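# Index the turntable one hole clockwise with the plunger

## Task

Rotate the turntable forward by exactly one hole, clockwise when viewed from overhead, so that the plunger's pin ends seated all the way down in the next hole; the fixture must finish standing upright on the deck, and neither gripper may be touching it.

## Robot and tools

Robot: two 6-joint arms with parallel grippers, left_arm and right_arm. In the scene frame the origin sits at table height halfway between the nominal arm bases, +x points out over the table, +y toward left_arm, +z up. Calibrated bases: left_arm at (+0.025, +0.326, +0.031) m, quat_wxyz (+1.000, 0, 0, +0.003); right_arm at (-0.004, -0.268, +0.031) m, quat_wxyz (+1.000, 0, 0, -0.018). Hand positions, orientations and wrist-camera poses in results are each in that arm's own base frame. Fixed cameras and the table use the scene frame. Printed hand poses may be off by a few centimetres, more at long reach.

Joint order (used in every row and every per-joint list): waist, shoulder, elbow, wrist roll, wrist yaw, wrist pitch. Ranges in that order, radians: waist -2.618 to 3.054, shoulder 0.000 to 3.142, elbow 0.000 to 3.142, wrist roll -2.094 to 2.094, wrist yaw -1.571 to 1.571, wrist pitch -1.571 to 1.571. True ends may differ by up to 0.059 rad; a target beyond a real end is clipped there and may trigger a 'joint sent to its limit' line. Targets more than 0.059 rad past a stated end, and further out than the current angle, get the call refused.

A row is always 14 plain numbers covering both arms: left_arm's six absolute joint angles (rad) then its opening, then right_arm's six angles and opening. These are absolute joint targets, not offsets. Opening runs -1 (closed) to +1 (fully open, about 0.094 m between pads). To keep an arm still, repeat its 'Joint targets' values; to keep a gripper unchanged, repeat its current command (0 is a real half-way command).

Gripper: fingers extend along its +z, close along its y. end_effector_position is the point between the pads, roughly 1 cm behind the tips.

Tools:
- execute_actions(actions, cameras): actions is a list of up to 15 rows per action, each row one 1/30 s step; a short list repeats its final row. Images are returned only for an empty actions list or when cameras names them ("all", specific names, or [] for none). Results also include step readings of joint positions.
- move(target, speed, blend, opening_speed, grip_force, blocking, cameras): target is one 14-number row or a list of up to 15 rows; all joints interpolate together, so grippers trace curves, with no obstacle avoidance. speed is rad/s for the joint with the largest travel, 0.01 to 12.57, default 0.5 (one value, or one per target). blend (rad) rounds intermediate corners; 0 stops at each. opening_speed (0.2 or higher, per second on the -1..1 scale) ramps the fingers. grip_force is newtons per pad, 10 to 50, one value or one per arm; it persists; low forces close slowly. blocking=false returns after about 0.5 s while the move continues; a new move replaces it. The move line reports done, off_target, moving, held or fault; limits=held means steps were withheld. done/off_target says nothing about contact.
- wait(seconds 0 to 10, cameras): lets time pass with last commands held.
- stop(cameras): brakes the current move; braking needs room.
- zoom_image(camera, region): camera is cam_head_left, cam_head_right, cam_left_wrist or cam_right_wrist (each 896x504); region [x0, y0, x1, y1] in pixels from the top-left, at most 504 by 504; only cameras in the latest images.
- read_manual(section): licence texts only.
- finished_scene(scene): ends the scene with its number; make no further calls in that reply.

Result lines: Joint positions and Joint velocities list each arm's joints in the order above plus pad gap (m, m/s); 'within noise' means effectively still. Joint targets shows what joints are being driven to right now. Tool commands shows gripper commands. grip_measured is finger opening on the command scale, reading a little wide when empty and narrower than a hard gripped part. Joint torques include arm weight, carry per-unit offsets and noise, and joints 1 to 3 wrap at ±28 N m. 'joint command not followed' means the clearance check altered targets; it does not keep the grippers apart.

Motion limits: each step, a target may lead its measured angle by at most 0.339 rad (waist, shoulder, elbow) or 2.2 (wrist joints); a target moving the gripper over 200 mm from where it is gets scaled back. Large moves span several actions. Time passes while you write replies, and a running move keeps going meanwhile.

Gripping: squeeze grows about 1 N per 0.001 below first contact, then jumps to the force limit around 20 N. Release by commanding well above grip_measured. Close slowly on fragile items.

Avoid: dropping things or releasing moving parts, anything leaving the table, fast impacts on fixed or heavy items, very hard pushes, arm-to-arm contact (including one gripper closing on the other's fingers), loading a wrist-camera cable (cable contact counts as the hand touching), and any arm stop. Motor heat from holding loads, stretching out, or pushing toward unreachable poses gives MOTOR HOT at 75 °C, folds the arm at 90 °C, drops it at 100 °C. Before finishing, confirm the pin is fully seated one hole clockwise, the fixture is upright, and both hands are clear.

Each tool is called after "Emit:" in YAML: its name, and indented under it one key for each argument.

## Session

Emit:
execute_actions:
  actions: []

Scene clock: 0.00 s.
left_arm: end_effector_position=(+0.3717, +0.0212, +0.1447) grip_measured=+1.000 end_effector_quat_wxyz=(+0.691, -0.046, +0.720, +0.036) | right_arm: end_effector_position=(+0.3662, -0.0549, +0.1339) grip_measured=+1.000 end_effector_quat_wxyz=(+0.671, +0.135, +0.726, -0.062)
Joint names: [waist, shoulder, elbow, wrist roll, wrist yaw, wrist pitch]
Joint positions: left_arm=[-0.002 1.545 0.182 -0.017 -0.116 1.321 0.094] | right_arm=[-0.036 1.532 0.189 0.115 0.24 1.248 0.094]
Joint velocities: within noise
Joint torques (N m): no reading
Heat: left arm: 30 °C; right arm: 31 °C.
Joint targets: left_arm=[-0.002 1.540 0.186 -0.017 -0.116 1.320] | right_arm=[-0.036 1.528 0.193 0.114 0.240 1.243]
Tool commands: left_gripper/opening=+1.0 right_gripper/opening=+1.0

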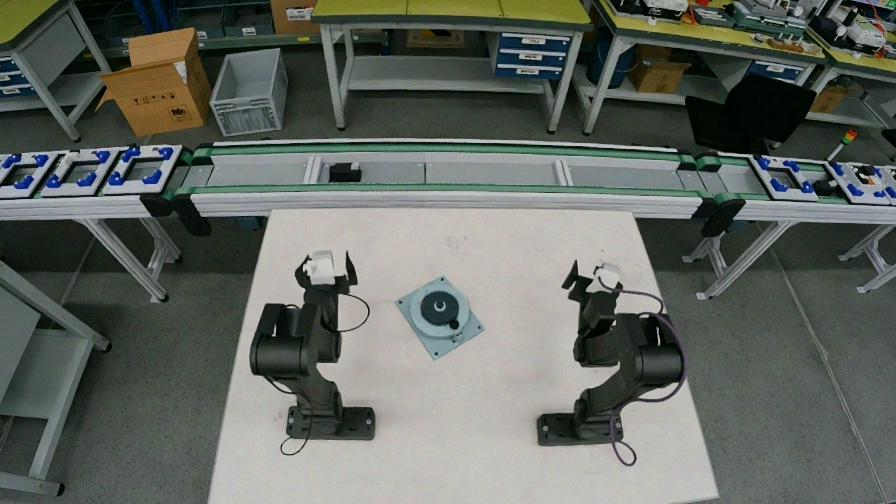

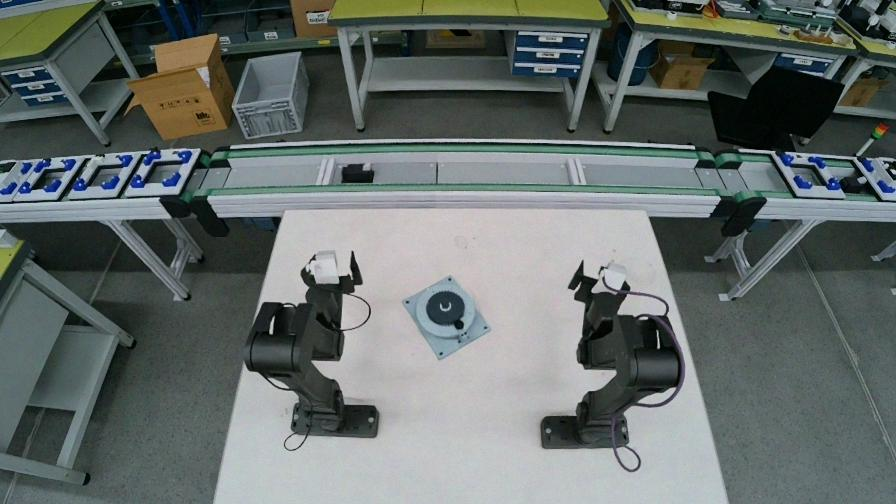

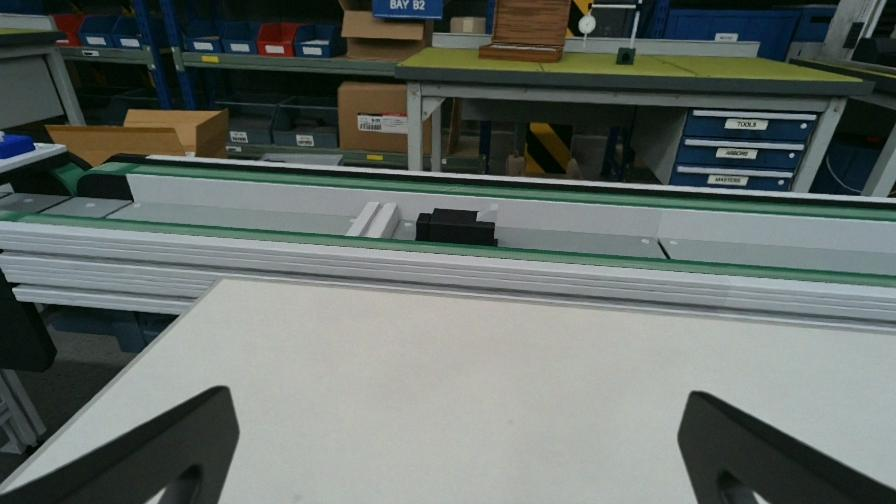

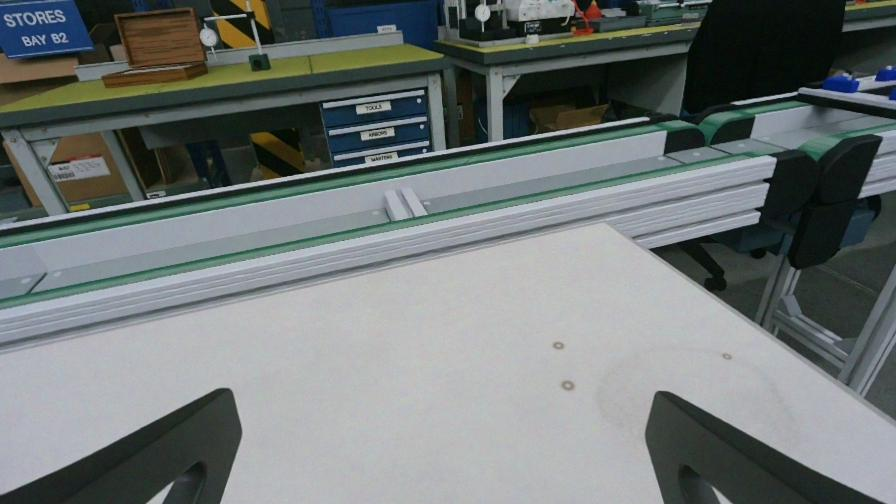

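Emit:
zoom_image:
  camera: "cam_head_left"
  region: [380, 265, 500, 370]

Emit:
zoom_image:
  camera: "cam_head_right"
  region: [390, 265, 510, 370]

Scaled by 4.200 from the camera's 896x504 image, which has a finer 1280x720 frame.

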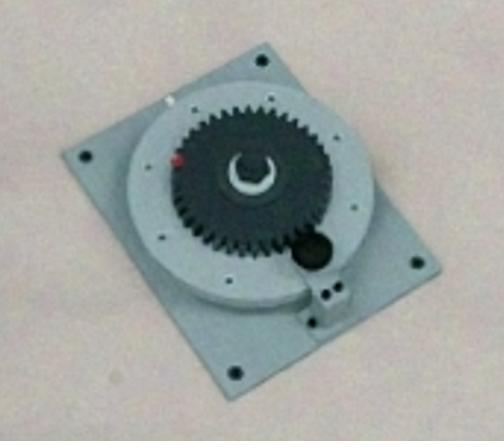

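Scaled by 4.200 from the camera's 896x504 image, which has a finer 1280x720 frame.

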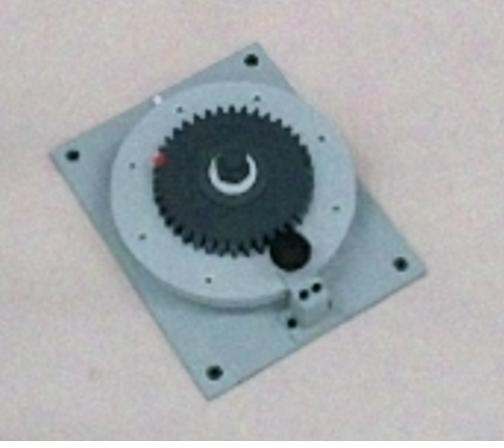

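Emit:
move:
  target: [-0.002,1.54,0.186,-0.017,-0.116,1.32,1,0.85,1.681,1.516,0,0,-0.835,1]
  speed: 1
  cameras: ["cam_head_left","cam_right_wrist"]

Emit:
zoom_image:
  camera: "cam_right_wrist"
  region: [200, 0, 700, 504]

Scene clock: 51.67 s.
left_arm: end_effector_position=(+0.3717, +0.0212, +0.1447) grip_measured=+1.000 end_effector_quat_wxyz=(+0.691, -0.046, +0.720, +0.036) | right_arm: end_effector_position=(+0.2867, +0.3248, +0.1891) grip_measured=+1.000 end_effector_quat_wxyz=(+0.261, -0.389, +0.876, +0.115)
Joint names: [waist, shoulder, elbow, wrist roll, wrist yaw, wrist pitch]
Joint positions: left_arm=[-0.002 1.545 0.182 -0.017 -0.116 1.321 0.094] | right_arm=[0.849 1.665 1.495 0.01 0.009 -0.823 0.094]
Joint torques (N m): left_arm=[-0.06 -4.67 3.82 0.01 -0.02 2.18] | right_arm=[-0.02 -6.76 10.77 -0.08 -0.1 1.07]
Heat: left arm: 33 °C; right arm: 33 °C.
Joint targets: left_arm=[-0.002 1.540 0.186 -0.017 -0.116 1.320] | right_arm=[0.850 1.681 1.516 0.000 0.000 -0.835]
move: done
Images, in order (width x height): cam_head_left 896x504, cam_right_wrist 896x504.

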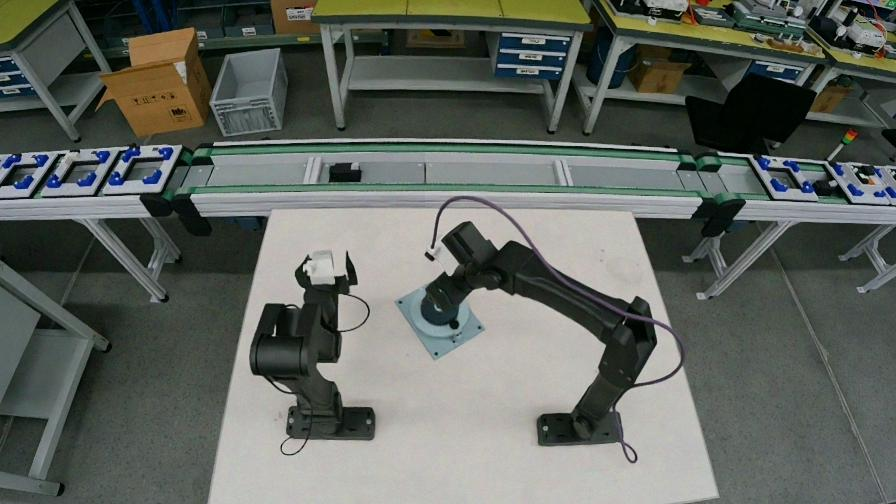

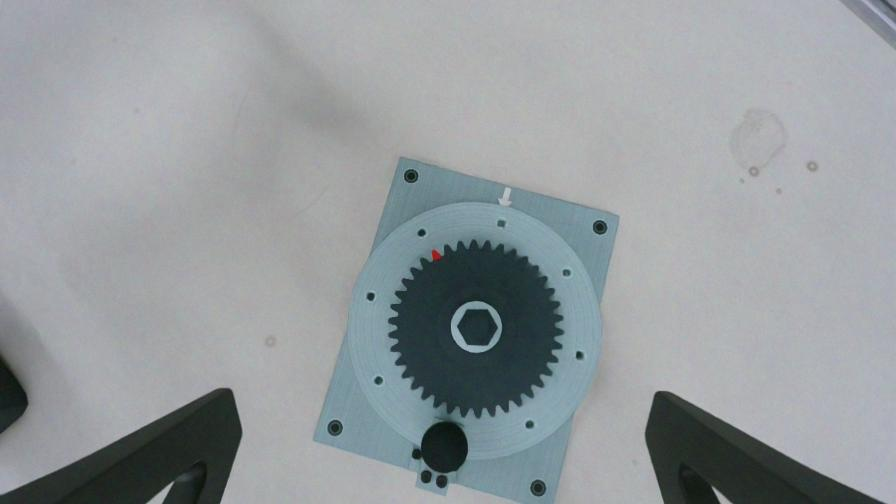

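Scaled by 1.000.

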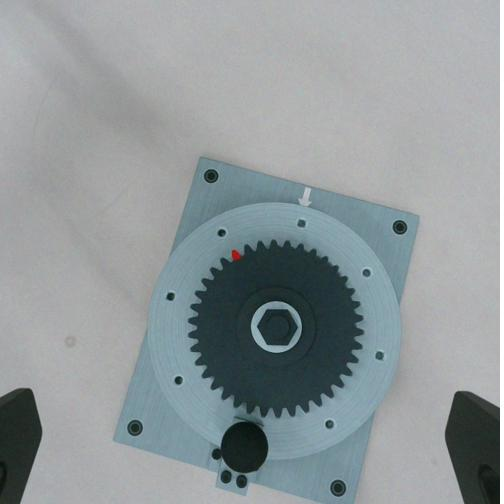

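Emit:
move:
  target: [-0.75,0.637,0.372,0,0,-0.235,1,0.85,1.681,1.516,0,0,-0.835,1]
  speed: 1
  cameras: ["cam_head_left","cam_left_wrist"]

Emit:
zoom_image:
  camera: "cam_left_wrist"
  region: [250, 100, 650, 400]

Scene clock: 77.30 s.
left_arm: end_effector_position=(+0.2057, -0.1864, +0.1352) grip_measured=+1.000 end_effector_quat_wxyz=(+0.465, +0.309, +0.810, -0.181) | right_arm: end_effector_position=(+0.2866, +0.3247, +0.1890) grip_measured=+1.000 end_effector_quat_wxyz=(+0.261, -0.389, +0.876, +0.115)
Joint names: [waist, shoulder, elbow, wrist roll, wrist yaw, wrist pitch]
Joint positions: left_arm=[-0.744 0.645 0.34 -0.011 -0.006 -0.221 0.094] | right_arm=[0.849 1.665 1.495 0.01 0.009 -0.823 0.094]
Joint torques (N m): left_arm=[-0.51 -0.44 8.61 0.14 0.05 1.93] | right_arm=[0.01 -6.78 10.76 -0.08 -0.09 1.07]
Heat: left arm: 33 °C; right arm: 33 °C.
Joint targets: left_arm=[-0.750 0.637 0.372 0.000 0.000 -0.235] | right_arm=[0.850 1.681 1.516 0.000 0.000 -0.835]
move: done
Images, in order (width x height): cam_head_left 896x504, cam_left_wrist 896x504.

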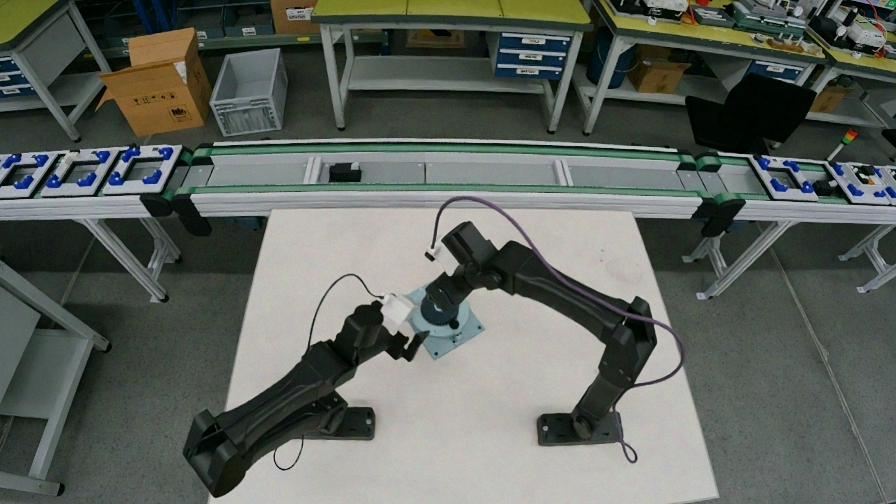

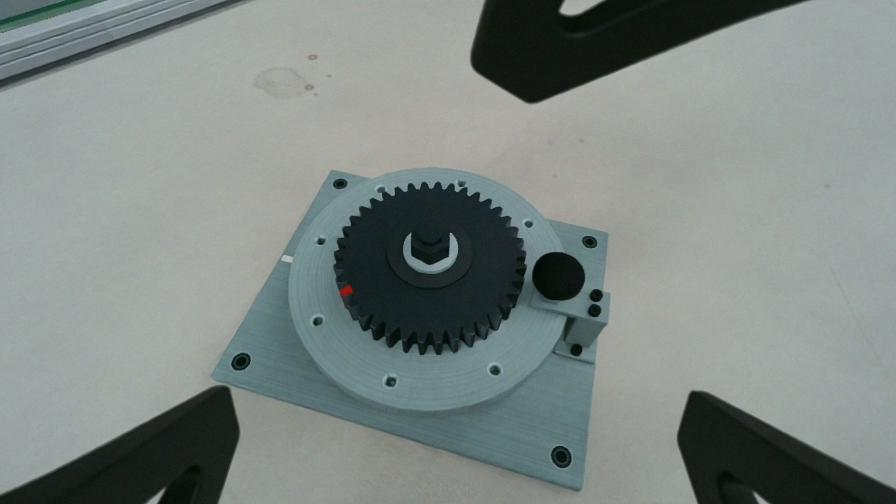

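Scaled by 1.260 from the camera's 896x504 image, which has a finer 1280x720 frame.

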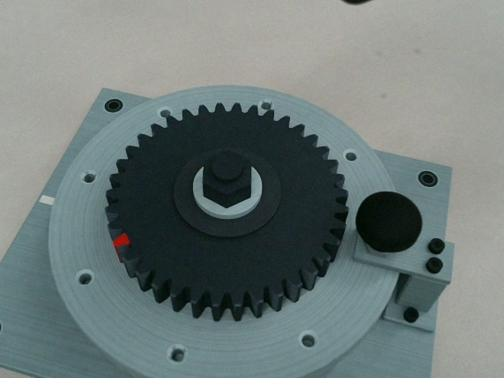

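Emit:
execute_actions:
  actions: []

Emit:
zoom_image:
  camera: "cam_right_wrist"
  region: [410, 280, 540, 500]

Emit:
zoom_image:
  camera: "cam_left_wrist"
  region: [370, 180, 630, 360]

Scene clock: 109.73 s.
left_arm: end_effector_position=(+0.2057, -0.1863, +0.1351) grip_measured=+1.000 end_effector_quat_wxyz=(+0.465, +0.309, +0.810, -0.181) | right_arm: end_effector_position=(+0.2866, +0.3247, +0.1890) grip_measured=+1.000 end_effector_quat_wxyz=(+0.261, -0.389, +0.876, +0.115)
Joint names: [waist, shoulder, elbow, wrist roll, wrist yaw, wrist pitch]
Joint positions: left_arm=[-0.744 0.645 0.34 -0.011 -0.006 -0.221 0.094] | right_arm=[0.849 1.665 1.495 0.01 0.009 -0.823 0.094]
Joint velocities: within noise
Joint torques (N m): left_arm=[-0.54 -0.4 8.61 0.13 0.04 1.91] | right_arm=[-0.03 -6.78 10.76 -0.09 -0.11 1.05]
Heat: left arm: 32 °C; right arm: 33 °C.
Joint targets: left_arm=[-0.750 0.637 0.372 0.000 0.000 -0.235] | right_arm=[0.850 1.681 1.516 0.000 0.000 -0.835]
Tool commands: left_gripper/opening=+1.0 right_gripper/opening=+1.0

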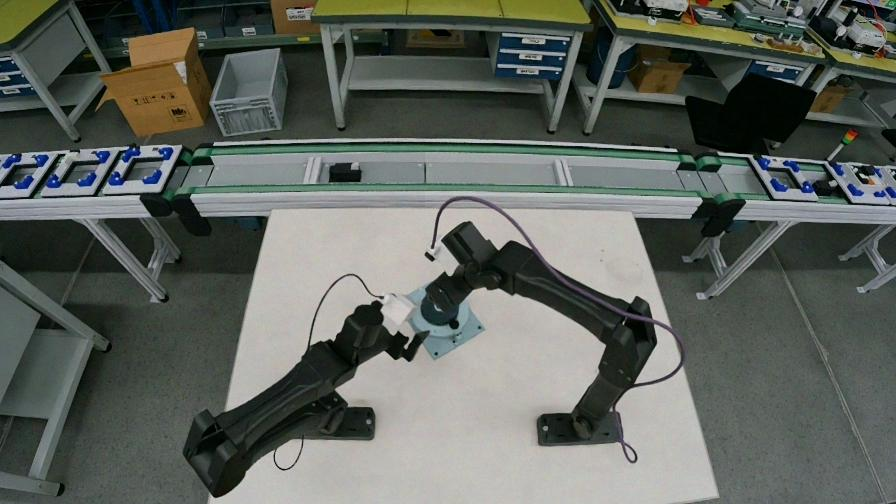

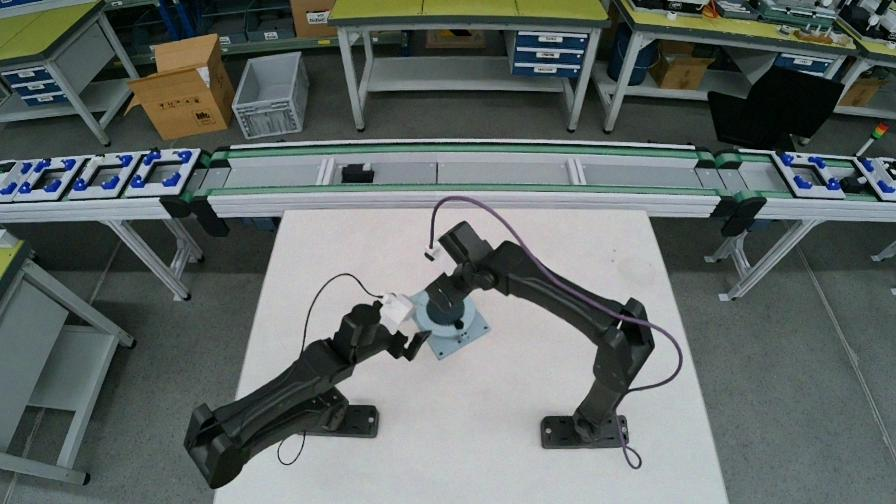

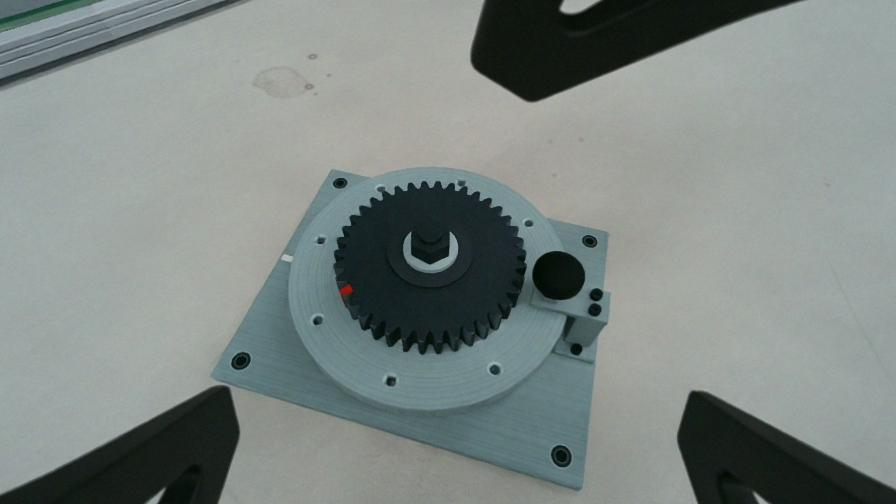

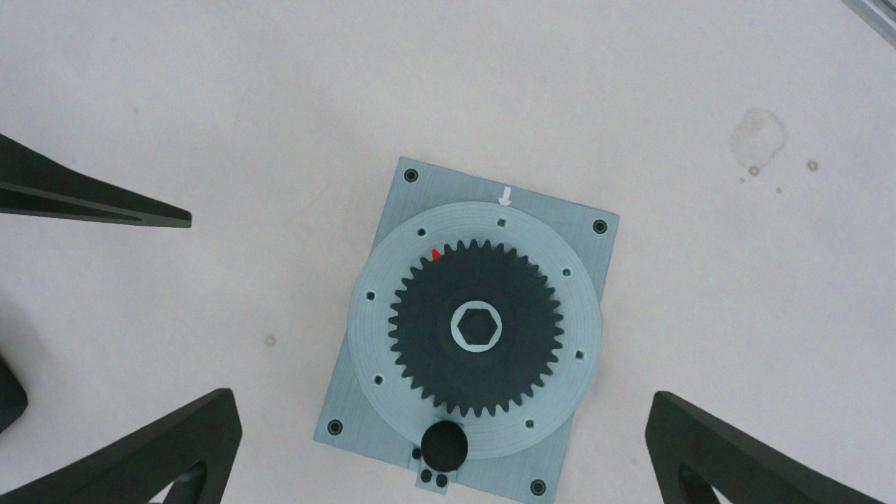

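Scaled by 2.291 from the camera's 896x504 image, which has a finer 1280x720 frame.

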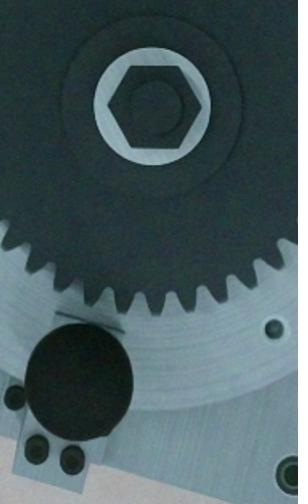

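Scaled by 1.938 from the camera's 896x504 image, which has a finer 1280x720 frame.

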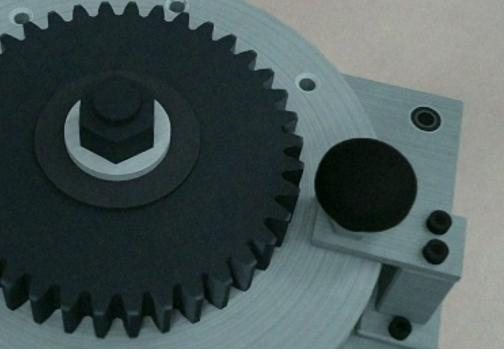

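Emit:
move:
  target:
    - [-0.75,0.637,0.372,0,0,-0.235,-0.1,0.85,1.197,0.426,0,0,0.071,0.1]
    - [-0.717,2.078,1.803,-1.047,0,-1.296,-0.1,0.85,1.197,0.426,0,0,0.071,0.1]
  speed: 1
  cameras: ["cam_head_left","cam_left_wrist","cam_right_wrist"]

Scene clock: 154.20 s.
left_arm: end_effector_position=(+0.2992, -0.2625, +0.0879) grip_measured=-0.098 end_effector_quat_wxyz=(+0.002, -0.155, +0.988, -0.001) | right_arm: end_effector_position=(+0.2191, +0.2480, +0.0682) grip_measured=+0.102 end_effector_quat_wxyz=(+0.373, -0.370, +0.834, +0.166)
Joint names: [waist, shoulder, elbow, wrist roll, wrist yaw, wrist pitch]
Joint positions: left_arm=[-0.724 2.065 1.775 -1.036 -0.002 -1.277 0.042] | right_arm=[0.849 1.217 0.431 0.009 0.009 0.057 0.052]
Joint torques (N m): left_arm=[0.49 -10.07 7.1 -0.11 0.02 0.15] | right_arm=[0.01 -4.86 7.68 -0.09 -0.1 1.6]
Heat: left arm: 32 °C; right arm: 33 °C.
Joint targets: left_arm=[-0.717 2.078 1.803 -1.047 0.000 -1.296] | right_arm=[0.850 1.197 0.426 0.000 0.000 0.071]
move: done
Images, in order (width x height): cam_head_left 896x504, cam_left_wrist 896x504, cam_right_wrist 896x504.

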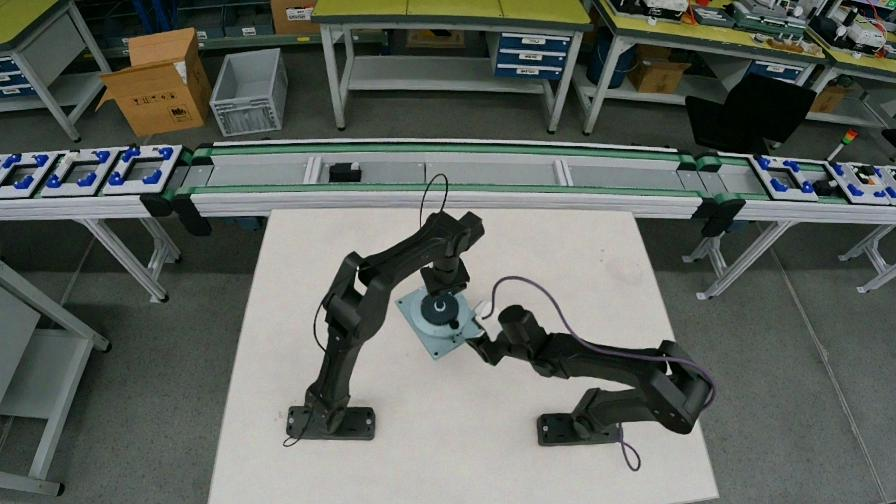

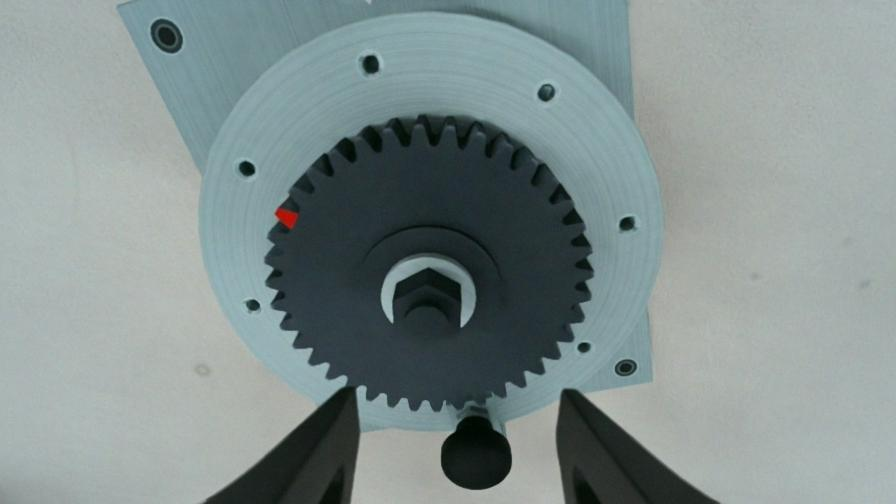

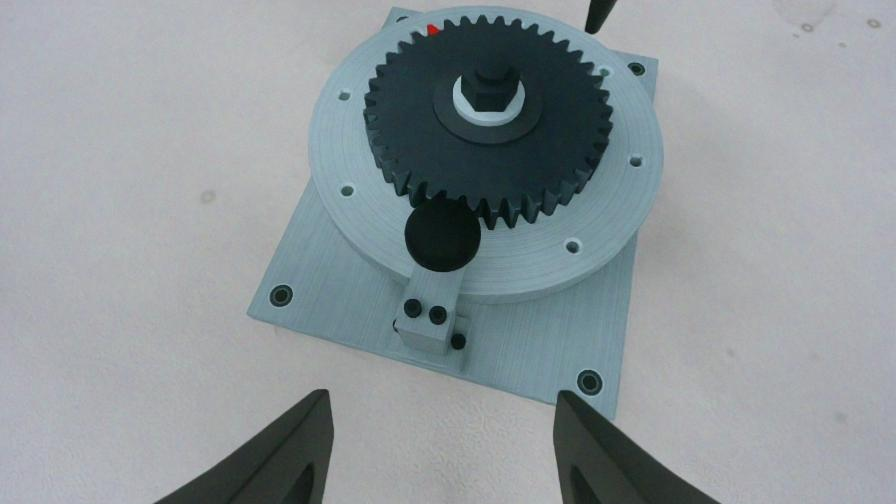

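Emit:
move:
  target: [-0.702,2.064,1.667,-1.047,0,-1.174,-0.1,0.85,1.197,0.426,0,0,0.071,0.1]
  cameras: ["cam_left_wrist","cam_right_wrist"]

Scene clock: 189.87 s.
left_arm: end_effector_position=(+0.2993, -0.2549, +0.0636) grip_measured=-0.098 end_effector_quat_wxyz=(-0.001, -0.163, +0.987, +0.003) | right_arm: end_effector_position=(+0.2191, +0.2480, +0.0682) grip_measured=+0.102 end_effector_quat_wxyz=(+0.373, -0.370, +0.834, +0.166)
Joint names: [waist, shoulder, elbow, wrist roll, wrist yaw, wrist pitch]
Joint positions: left_arm=[-0.709 2.065 1.678 -1.036 -0.001 -1.19 0.042] | right_arm=[0.849 1.217 0.431 0.009 0.009 0.057 0.052]
Joint torques (N m): left_arm=[0.51 -11.29 4 -0.11 0 0.56] | right_arm=[0.02 -4.93 7.71 -0.07 -0.1 1.61]
Heat: left arm: 32 °C; right arm: 33 °C.
Joint targets: left_arm=[-0.702 2.064 1.667 -1.047 0.000 -1.174] | right_arm=[0.850 1.197 0.426 0.000 0.000 0.071]
move: done
Images, in order (width x height): cam_left_wrist 896x504, cam_right_wrist 896x504.

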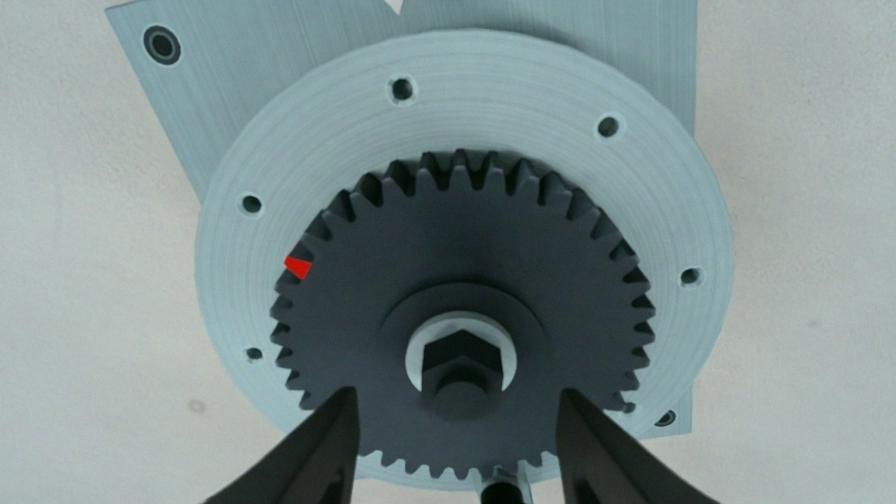

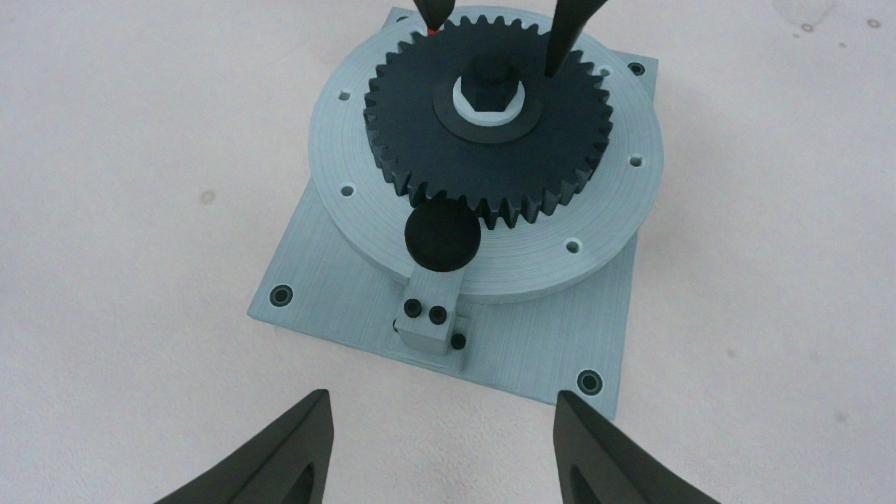

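Emit:
move:
  target: [-0.702,2.076,1.615,-1.047,0,-1.110,-0.1,0.85,1.197,0.426,0,0,0.071,0.1]
  speed: 0.2
  cameras: ["cam_left_wrist","cam_right_wrist"]

Emit:
zoom_image:
  camera: "cam_right_wrist"
  region: [360, 0, 640, 260]

Scene clock: 206.70 s.
left_arm: end_effector_position=(+0.3002, -0.2557, +0.0510) grip_measured=-0.098 end_effector_quat_wxyz=(+0.003, -0.163, +0.987, -0.002) | right_arm: end_effector_position=(+0.2191, +0.2480, +0.0682) grip_measured=+0.102 end_effector_quat_wxyz=(+0.373, -0.370, +0.834, +0.166)
Joint names: [waist, shoulder, elbow, wrist roll, wrist yaw, wrist pitch]
Joint positions: left_arm=[-0.709 2.065 1.628 -1.036 -0.001 -1.126 0.042] | right_arm=[0.849 1.217 0.431 0.009 0.009 0.057 0.052]
Joint torques (N m): left_arm=[0.5 -10.18 3.85 -0.11 0.01 0.61] | right_arm=[0.02 -4.93 7.75 -0.07 -0.11 1.6]
Heat: left arm: 32 °C; right arm: 33 °C.
Joint targets: left_arm=[-0.702 2.076 1.615 -1.047 0.000 -1.110] | right_arm=[0.850 1.197 0.426 0.000 0.000 0.071]
move: done
Images, in order (width x height): cam_left_wrist 896x504, cam_right_wrist 896x504.

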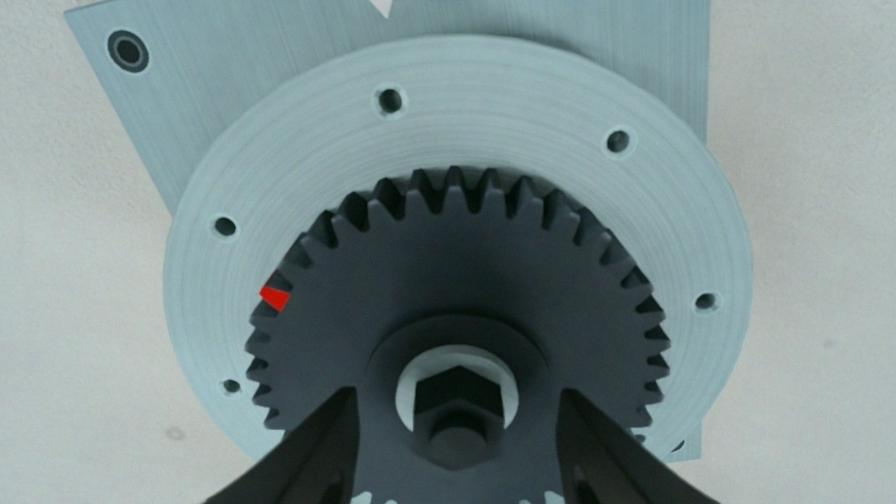

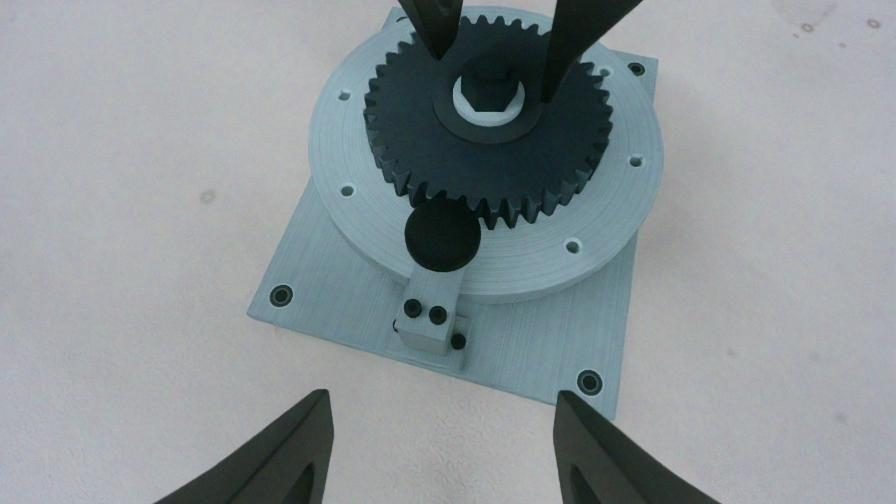

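Scaled by 1.800 from the camera's 896x504 image, which has a finer 1280x720 frame.

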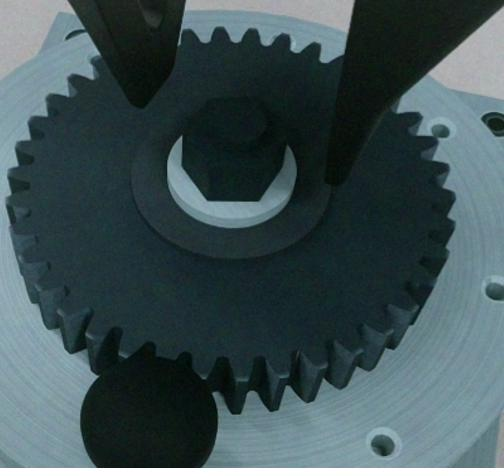

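Emit:
move:
  target: [-0.702,2.076,1.605,-1.047,0,-1.10,-0.75,0.85,1.197,0.426,0,0,0.071,0.1]
  opening_speed: 0.3
  cameras: ["cam_left_wrist","cam_right_wrist"]

Emit:
zoom_image:
  camera: "cam_right_wrist"
  region: [360, 0, 640, 260]

Scene clock: 221.83 s.
left_arm: end_effector_position=(+0.3001, -0.2557, +0.0487) grip_measured=-0.627 end_effector_quat_wxyz=(+0.003, -0.163, +0.987, -0.003) | right_arm: end_effector_position=(+0.2191, +0.2480, +0.0682) grip_measured=+0.102 end_effector_quat_wxyz=(+0.373, -0.370, +0.834, +0.166)
Joint names: [waist, shoulder, elbow, wrist roll, wrist yaw, wrist pitch]
Joint positions: left_arm=[-0.709 2.065 1.619 -1.036 -0.001 -1.115 0.018] | right_arm=[0.849 1.217 0.431 0.009 0.009 0.057 0.052]
Joint torques (N m): left_arm=[0.47 -10.18 3.86 -0.1 0 0.6] | right_arm=[0.01 -4.93 7.68 -0.09 -0.11 1.6]
Heat: left arm: 32 °C; right arm: 34 °C.
Joint targets: left_arm=[-0.702 2.076 1.605 -1.047 0.000 -1.100] | right_arm=[0.850 1.197 0.426 0.000 0.000 0.071]
move: done
Images, in order (width x height): cam_left_wrist 896x504, cam_right_wrist 896x504.

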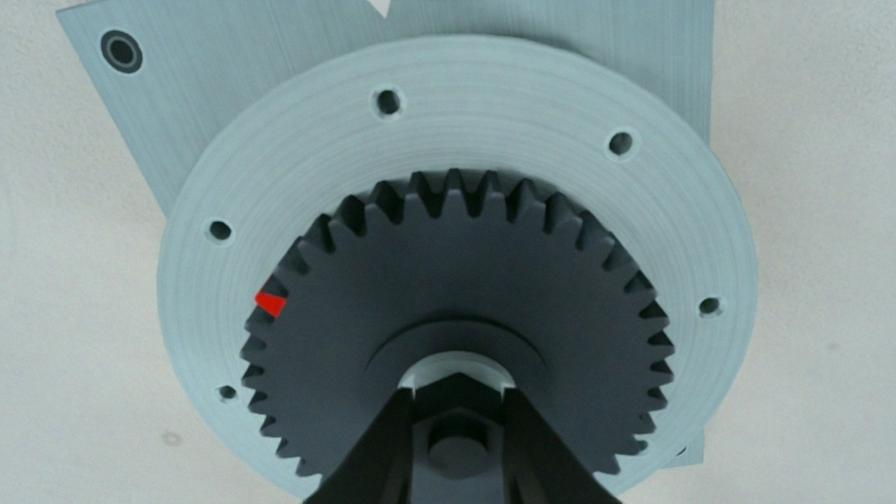

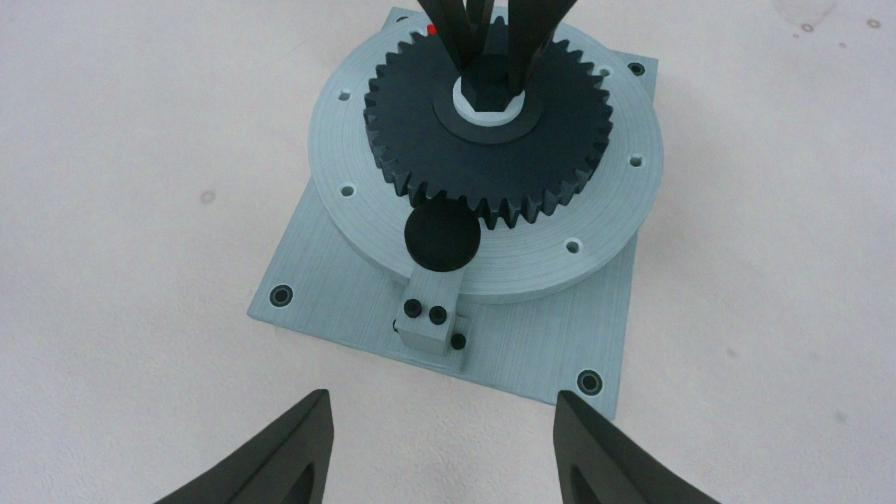

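Scaled by 1.800 from the camera's 896x504 image, which has a finer 1280x720 frame.

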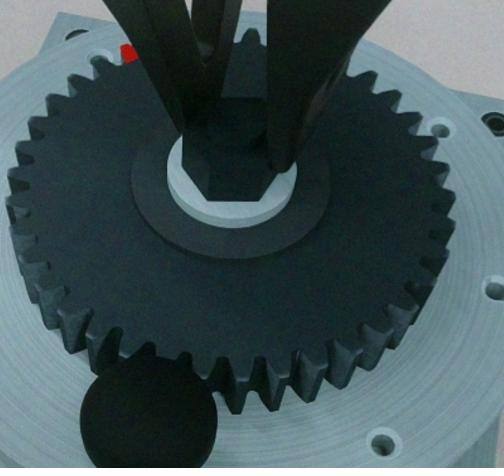

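Emit:
move:
  target:
    - [-0.702,2.076,1.605,-1.047,0,-1.10,-0.75,0.85,1.415,0.482,0,0,0.232,-0.15]
    - [-0.702,2.076,1.605,-1.047,0,-1.10,-0.75,0.85,1.558,0.527,0,0,0.331,-0.15]
  speed: 0.25
  cameras: ["cam_left_wrist","cam_right_wrist"]

Emit:
zoom_image:
  camera: "cam_right_wrist"
  region: [300, 200, 600, 504]

Scene clock: 254.73 s.
left_arm: end_effector_position=(+0.3001, -0.2557, +0.0487) grip_measured=-0.628 end_effector_quat_wxyz=(+0.003, -0.163, +0.987, -0.003) | right_arm: end_effector_position=(+0.2492, +0.2822, +0.0350) grip_measured=-0.148 end_effector_quat_wxyz=(+0.375, -0.370, +0.834, +0.167)
Joint names: [waist, shoulder, elbow, wrist roll, wrist yaw, wrist pitch]
Joint positions: left_arm=[-0.709 2.065 1.619 -1.036 -0.001 -1.115 0.017] | right_arm=[0.849 1.546 0.505 0.009 0.009 0.315 0.04]
Joint torques (N m): left_arm=[0.49 -10.15 3.85 -0.11 0.01 0.6] | right_arm=[0.02 -4.6 9.24 -0.07 -0.1 1.62]
Heat: left arm: 32 °C; right arm: 34 °C.
Joint targets: left_arm=[-0.702 2.076 1.605 -1.047 0.000 -1.100] | right_arm=[0.850 1.558 0.527 0.000 0.000 0.331]
move: done
Images, in order (width x height): cam_left_wrist 896x504, cam_right_wrist 896x504.

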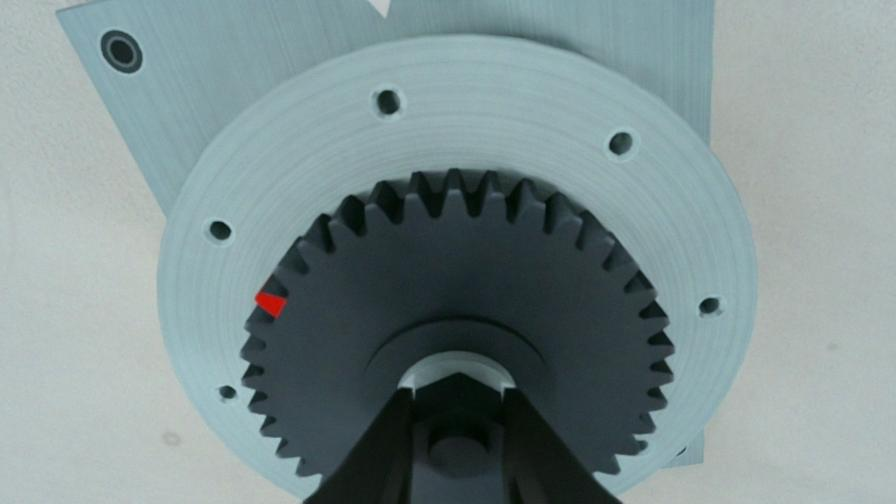

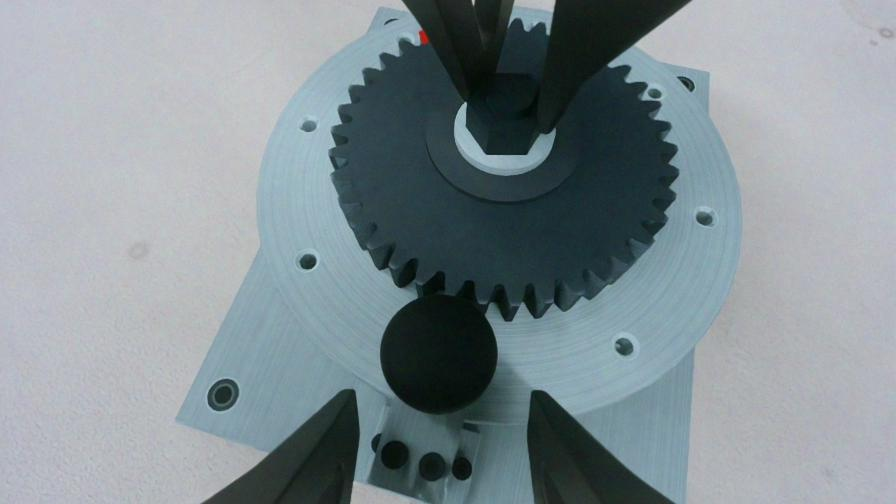

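Scaled by 1.658 from the camera's 896x504 image, which has a finer 1280x720 frame.

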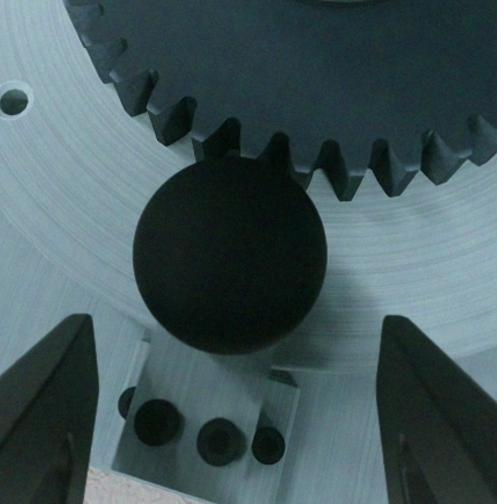

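Emit:
move:
  target: [-0.702,2.076,1.605,-1.047,0,-1.10,-0.75,0.85,1.609,0.591,0,0,0.319,-0.15]
  speed: 0.15
  cameras: ["cam_right_wrist"]

Emit:
zoom_image:
  camera: "cam_right_wrist"
  region: [300, 200, 600, 504]

Scene clock: 267.90 s.
left_arm: end_effector_position=(+0.3001, -0.2557, +0.0487) grip_measured=-0.628 end_effector_quat_wxyz=(+0.003, -0.163, +0.987, -0.003) | right_arm: end_effector_position=(+0.2615, +0.2962, +0.0413) grip_measured=-0.148 end_effector_quat_wxyz=(+0.382, -0.369, +0.830, +0.170)
Joint names: [waist, shoulder, elbow, wrist roll, wrist yaw, wrist pitch]
Joint positions: left_arm=[-0.709 2.065 1.619 -1.036 -0.001 -1.115 0.017] | right_arm=[0.849 1.594 0.57 0.009 0.009 0.316 0.04]
Joint torques (N m): left_arm=[0.5 -10.19 3.84 -0.1 0.01 0.6] | right_arm=[-0.01 -4.92 9.2 -0.07 -0.11 1.53]
Heat: left arm: 32 °C; right arm: 34 °C.
Joint targets: left_arm=[-0.702 2.076 1.605 -1.047 0.000 -1.100] | right_arm=[0.850 1.609 0.591 0.000 0.000 0.319]
move: done
Images, in order (width x height): cam_right_wrist 896x504.

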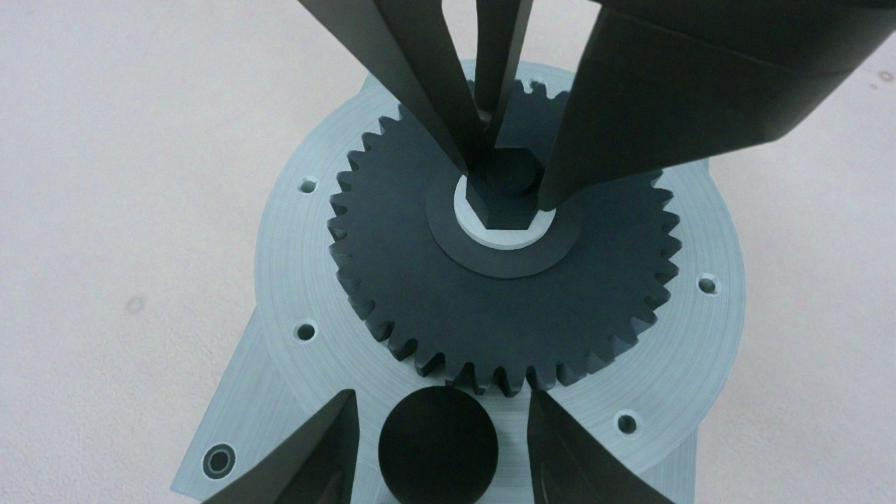

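Scaled by 1.658 from the camera's 896x504 image, which has a finer 1280x720 frame.

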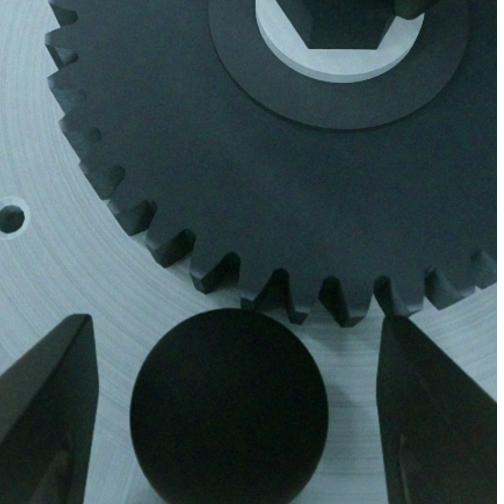

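Emit:
move:
  target: [-0.702,2.076,1.605,-1.047,0,-1.10,-0.75,0.85,1.609,0.591,0,0,0.325,-0.62]
  opening_speed: 0.3
  cameras: ["cam_right_wrist","cam_left_wrist"]

Emit:
zoom_image:
  camera: "cam_right_wrist"
  region: [300, 200, 600, 504]

Scene clock: 275.70 s.
left_arm: end_effector_position=(+0.3001, -0.2557, +0.0487) grip_measured=-0.628 end_effector_quat_wxyz=(+0.003, -0.163, +0.987, -0.003) | right_arm: end_effector_position=(+0.2615, +0.2962, +0.0413) grip_measured=-0.477 end_effector_quat_wxyz=(+0.382, -0.369, +0.830, +0.170)
Joint names: [waist, shoulder, elbow, wrist roll, wrist yaw, wrist pitch]
Joint positions: left_arm=[-0.709 2.065 1.619 -1.036 -0.001 -1.115 0.017] | right_arm=[0.849 1.594 0.57 0.008 0.009 0.316 0.025]
Joint torques (N m): left_arm=[0.5 -10.15 3.85 -0.1 0 0.61] | right_arm=[-0.02 -5.01 9.2 -0.06 -0.1 1.58]
Heat: left arm: 32 °C; right arm: 34 °C.
Joint targets: left_arm=[-0.702 2.076 1.605 -1.047 0.000 -1.100] | right_arm=[0.850 1.609 0.591 0.000 0.000 0.325]
move: done
Images, in order (width x height): cam_left_wrist 896x504, cam_right_wrist 896x504.

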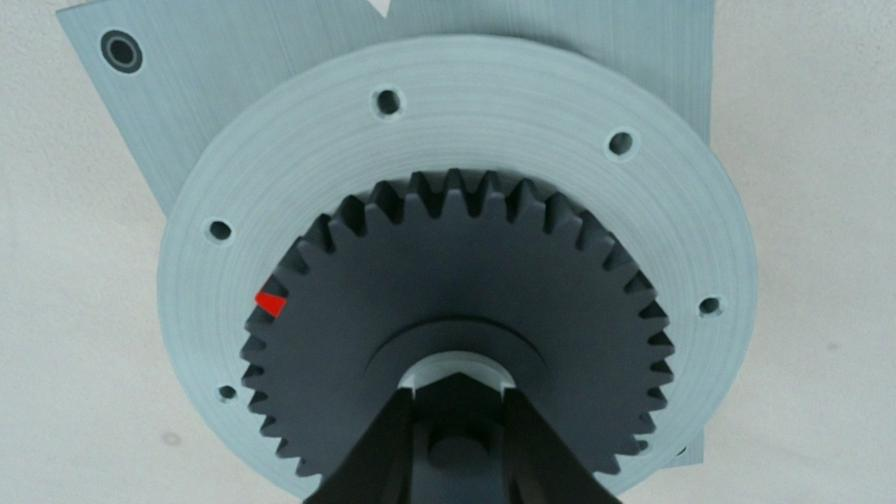

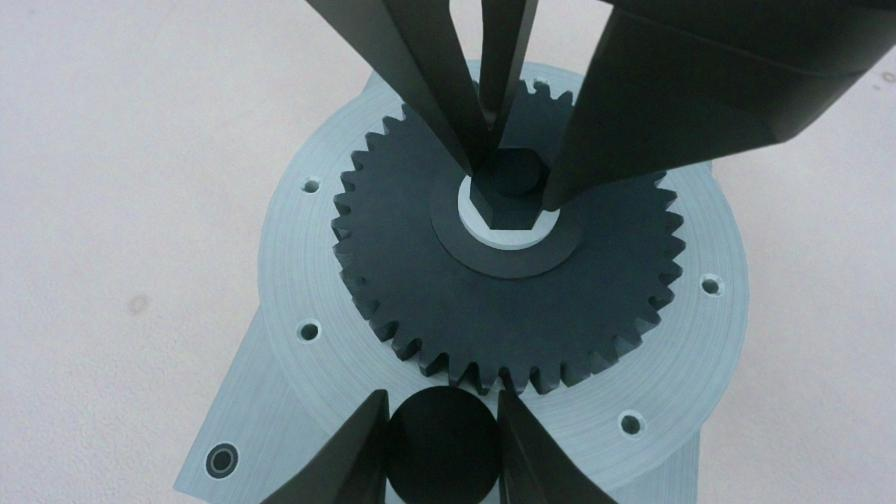

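Scaled by 1.658 from the camera's 896x504 image, which has a finer 1280x720 frame.

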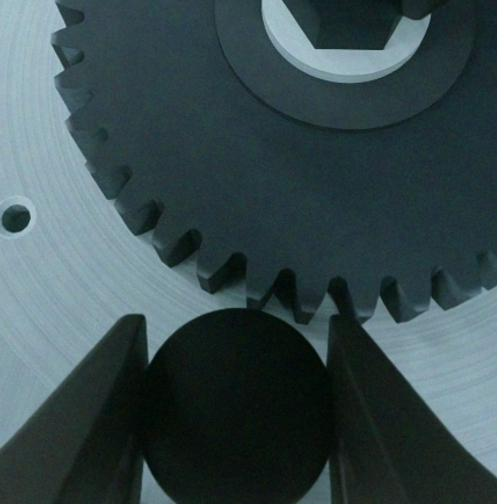

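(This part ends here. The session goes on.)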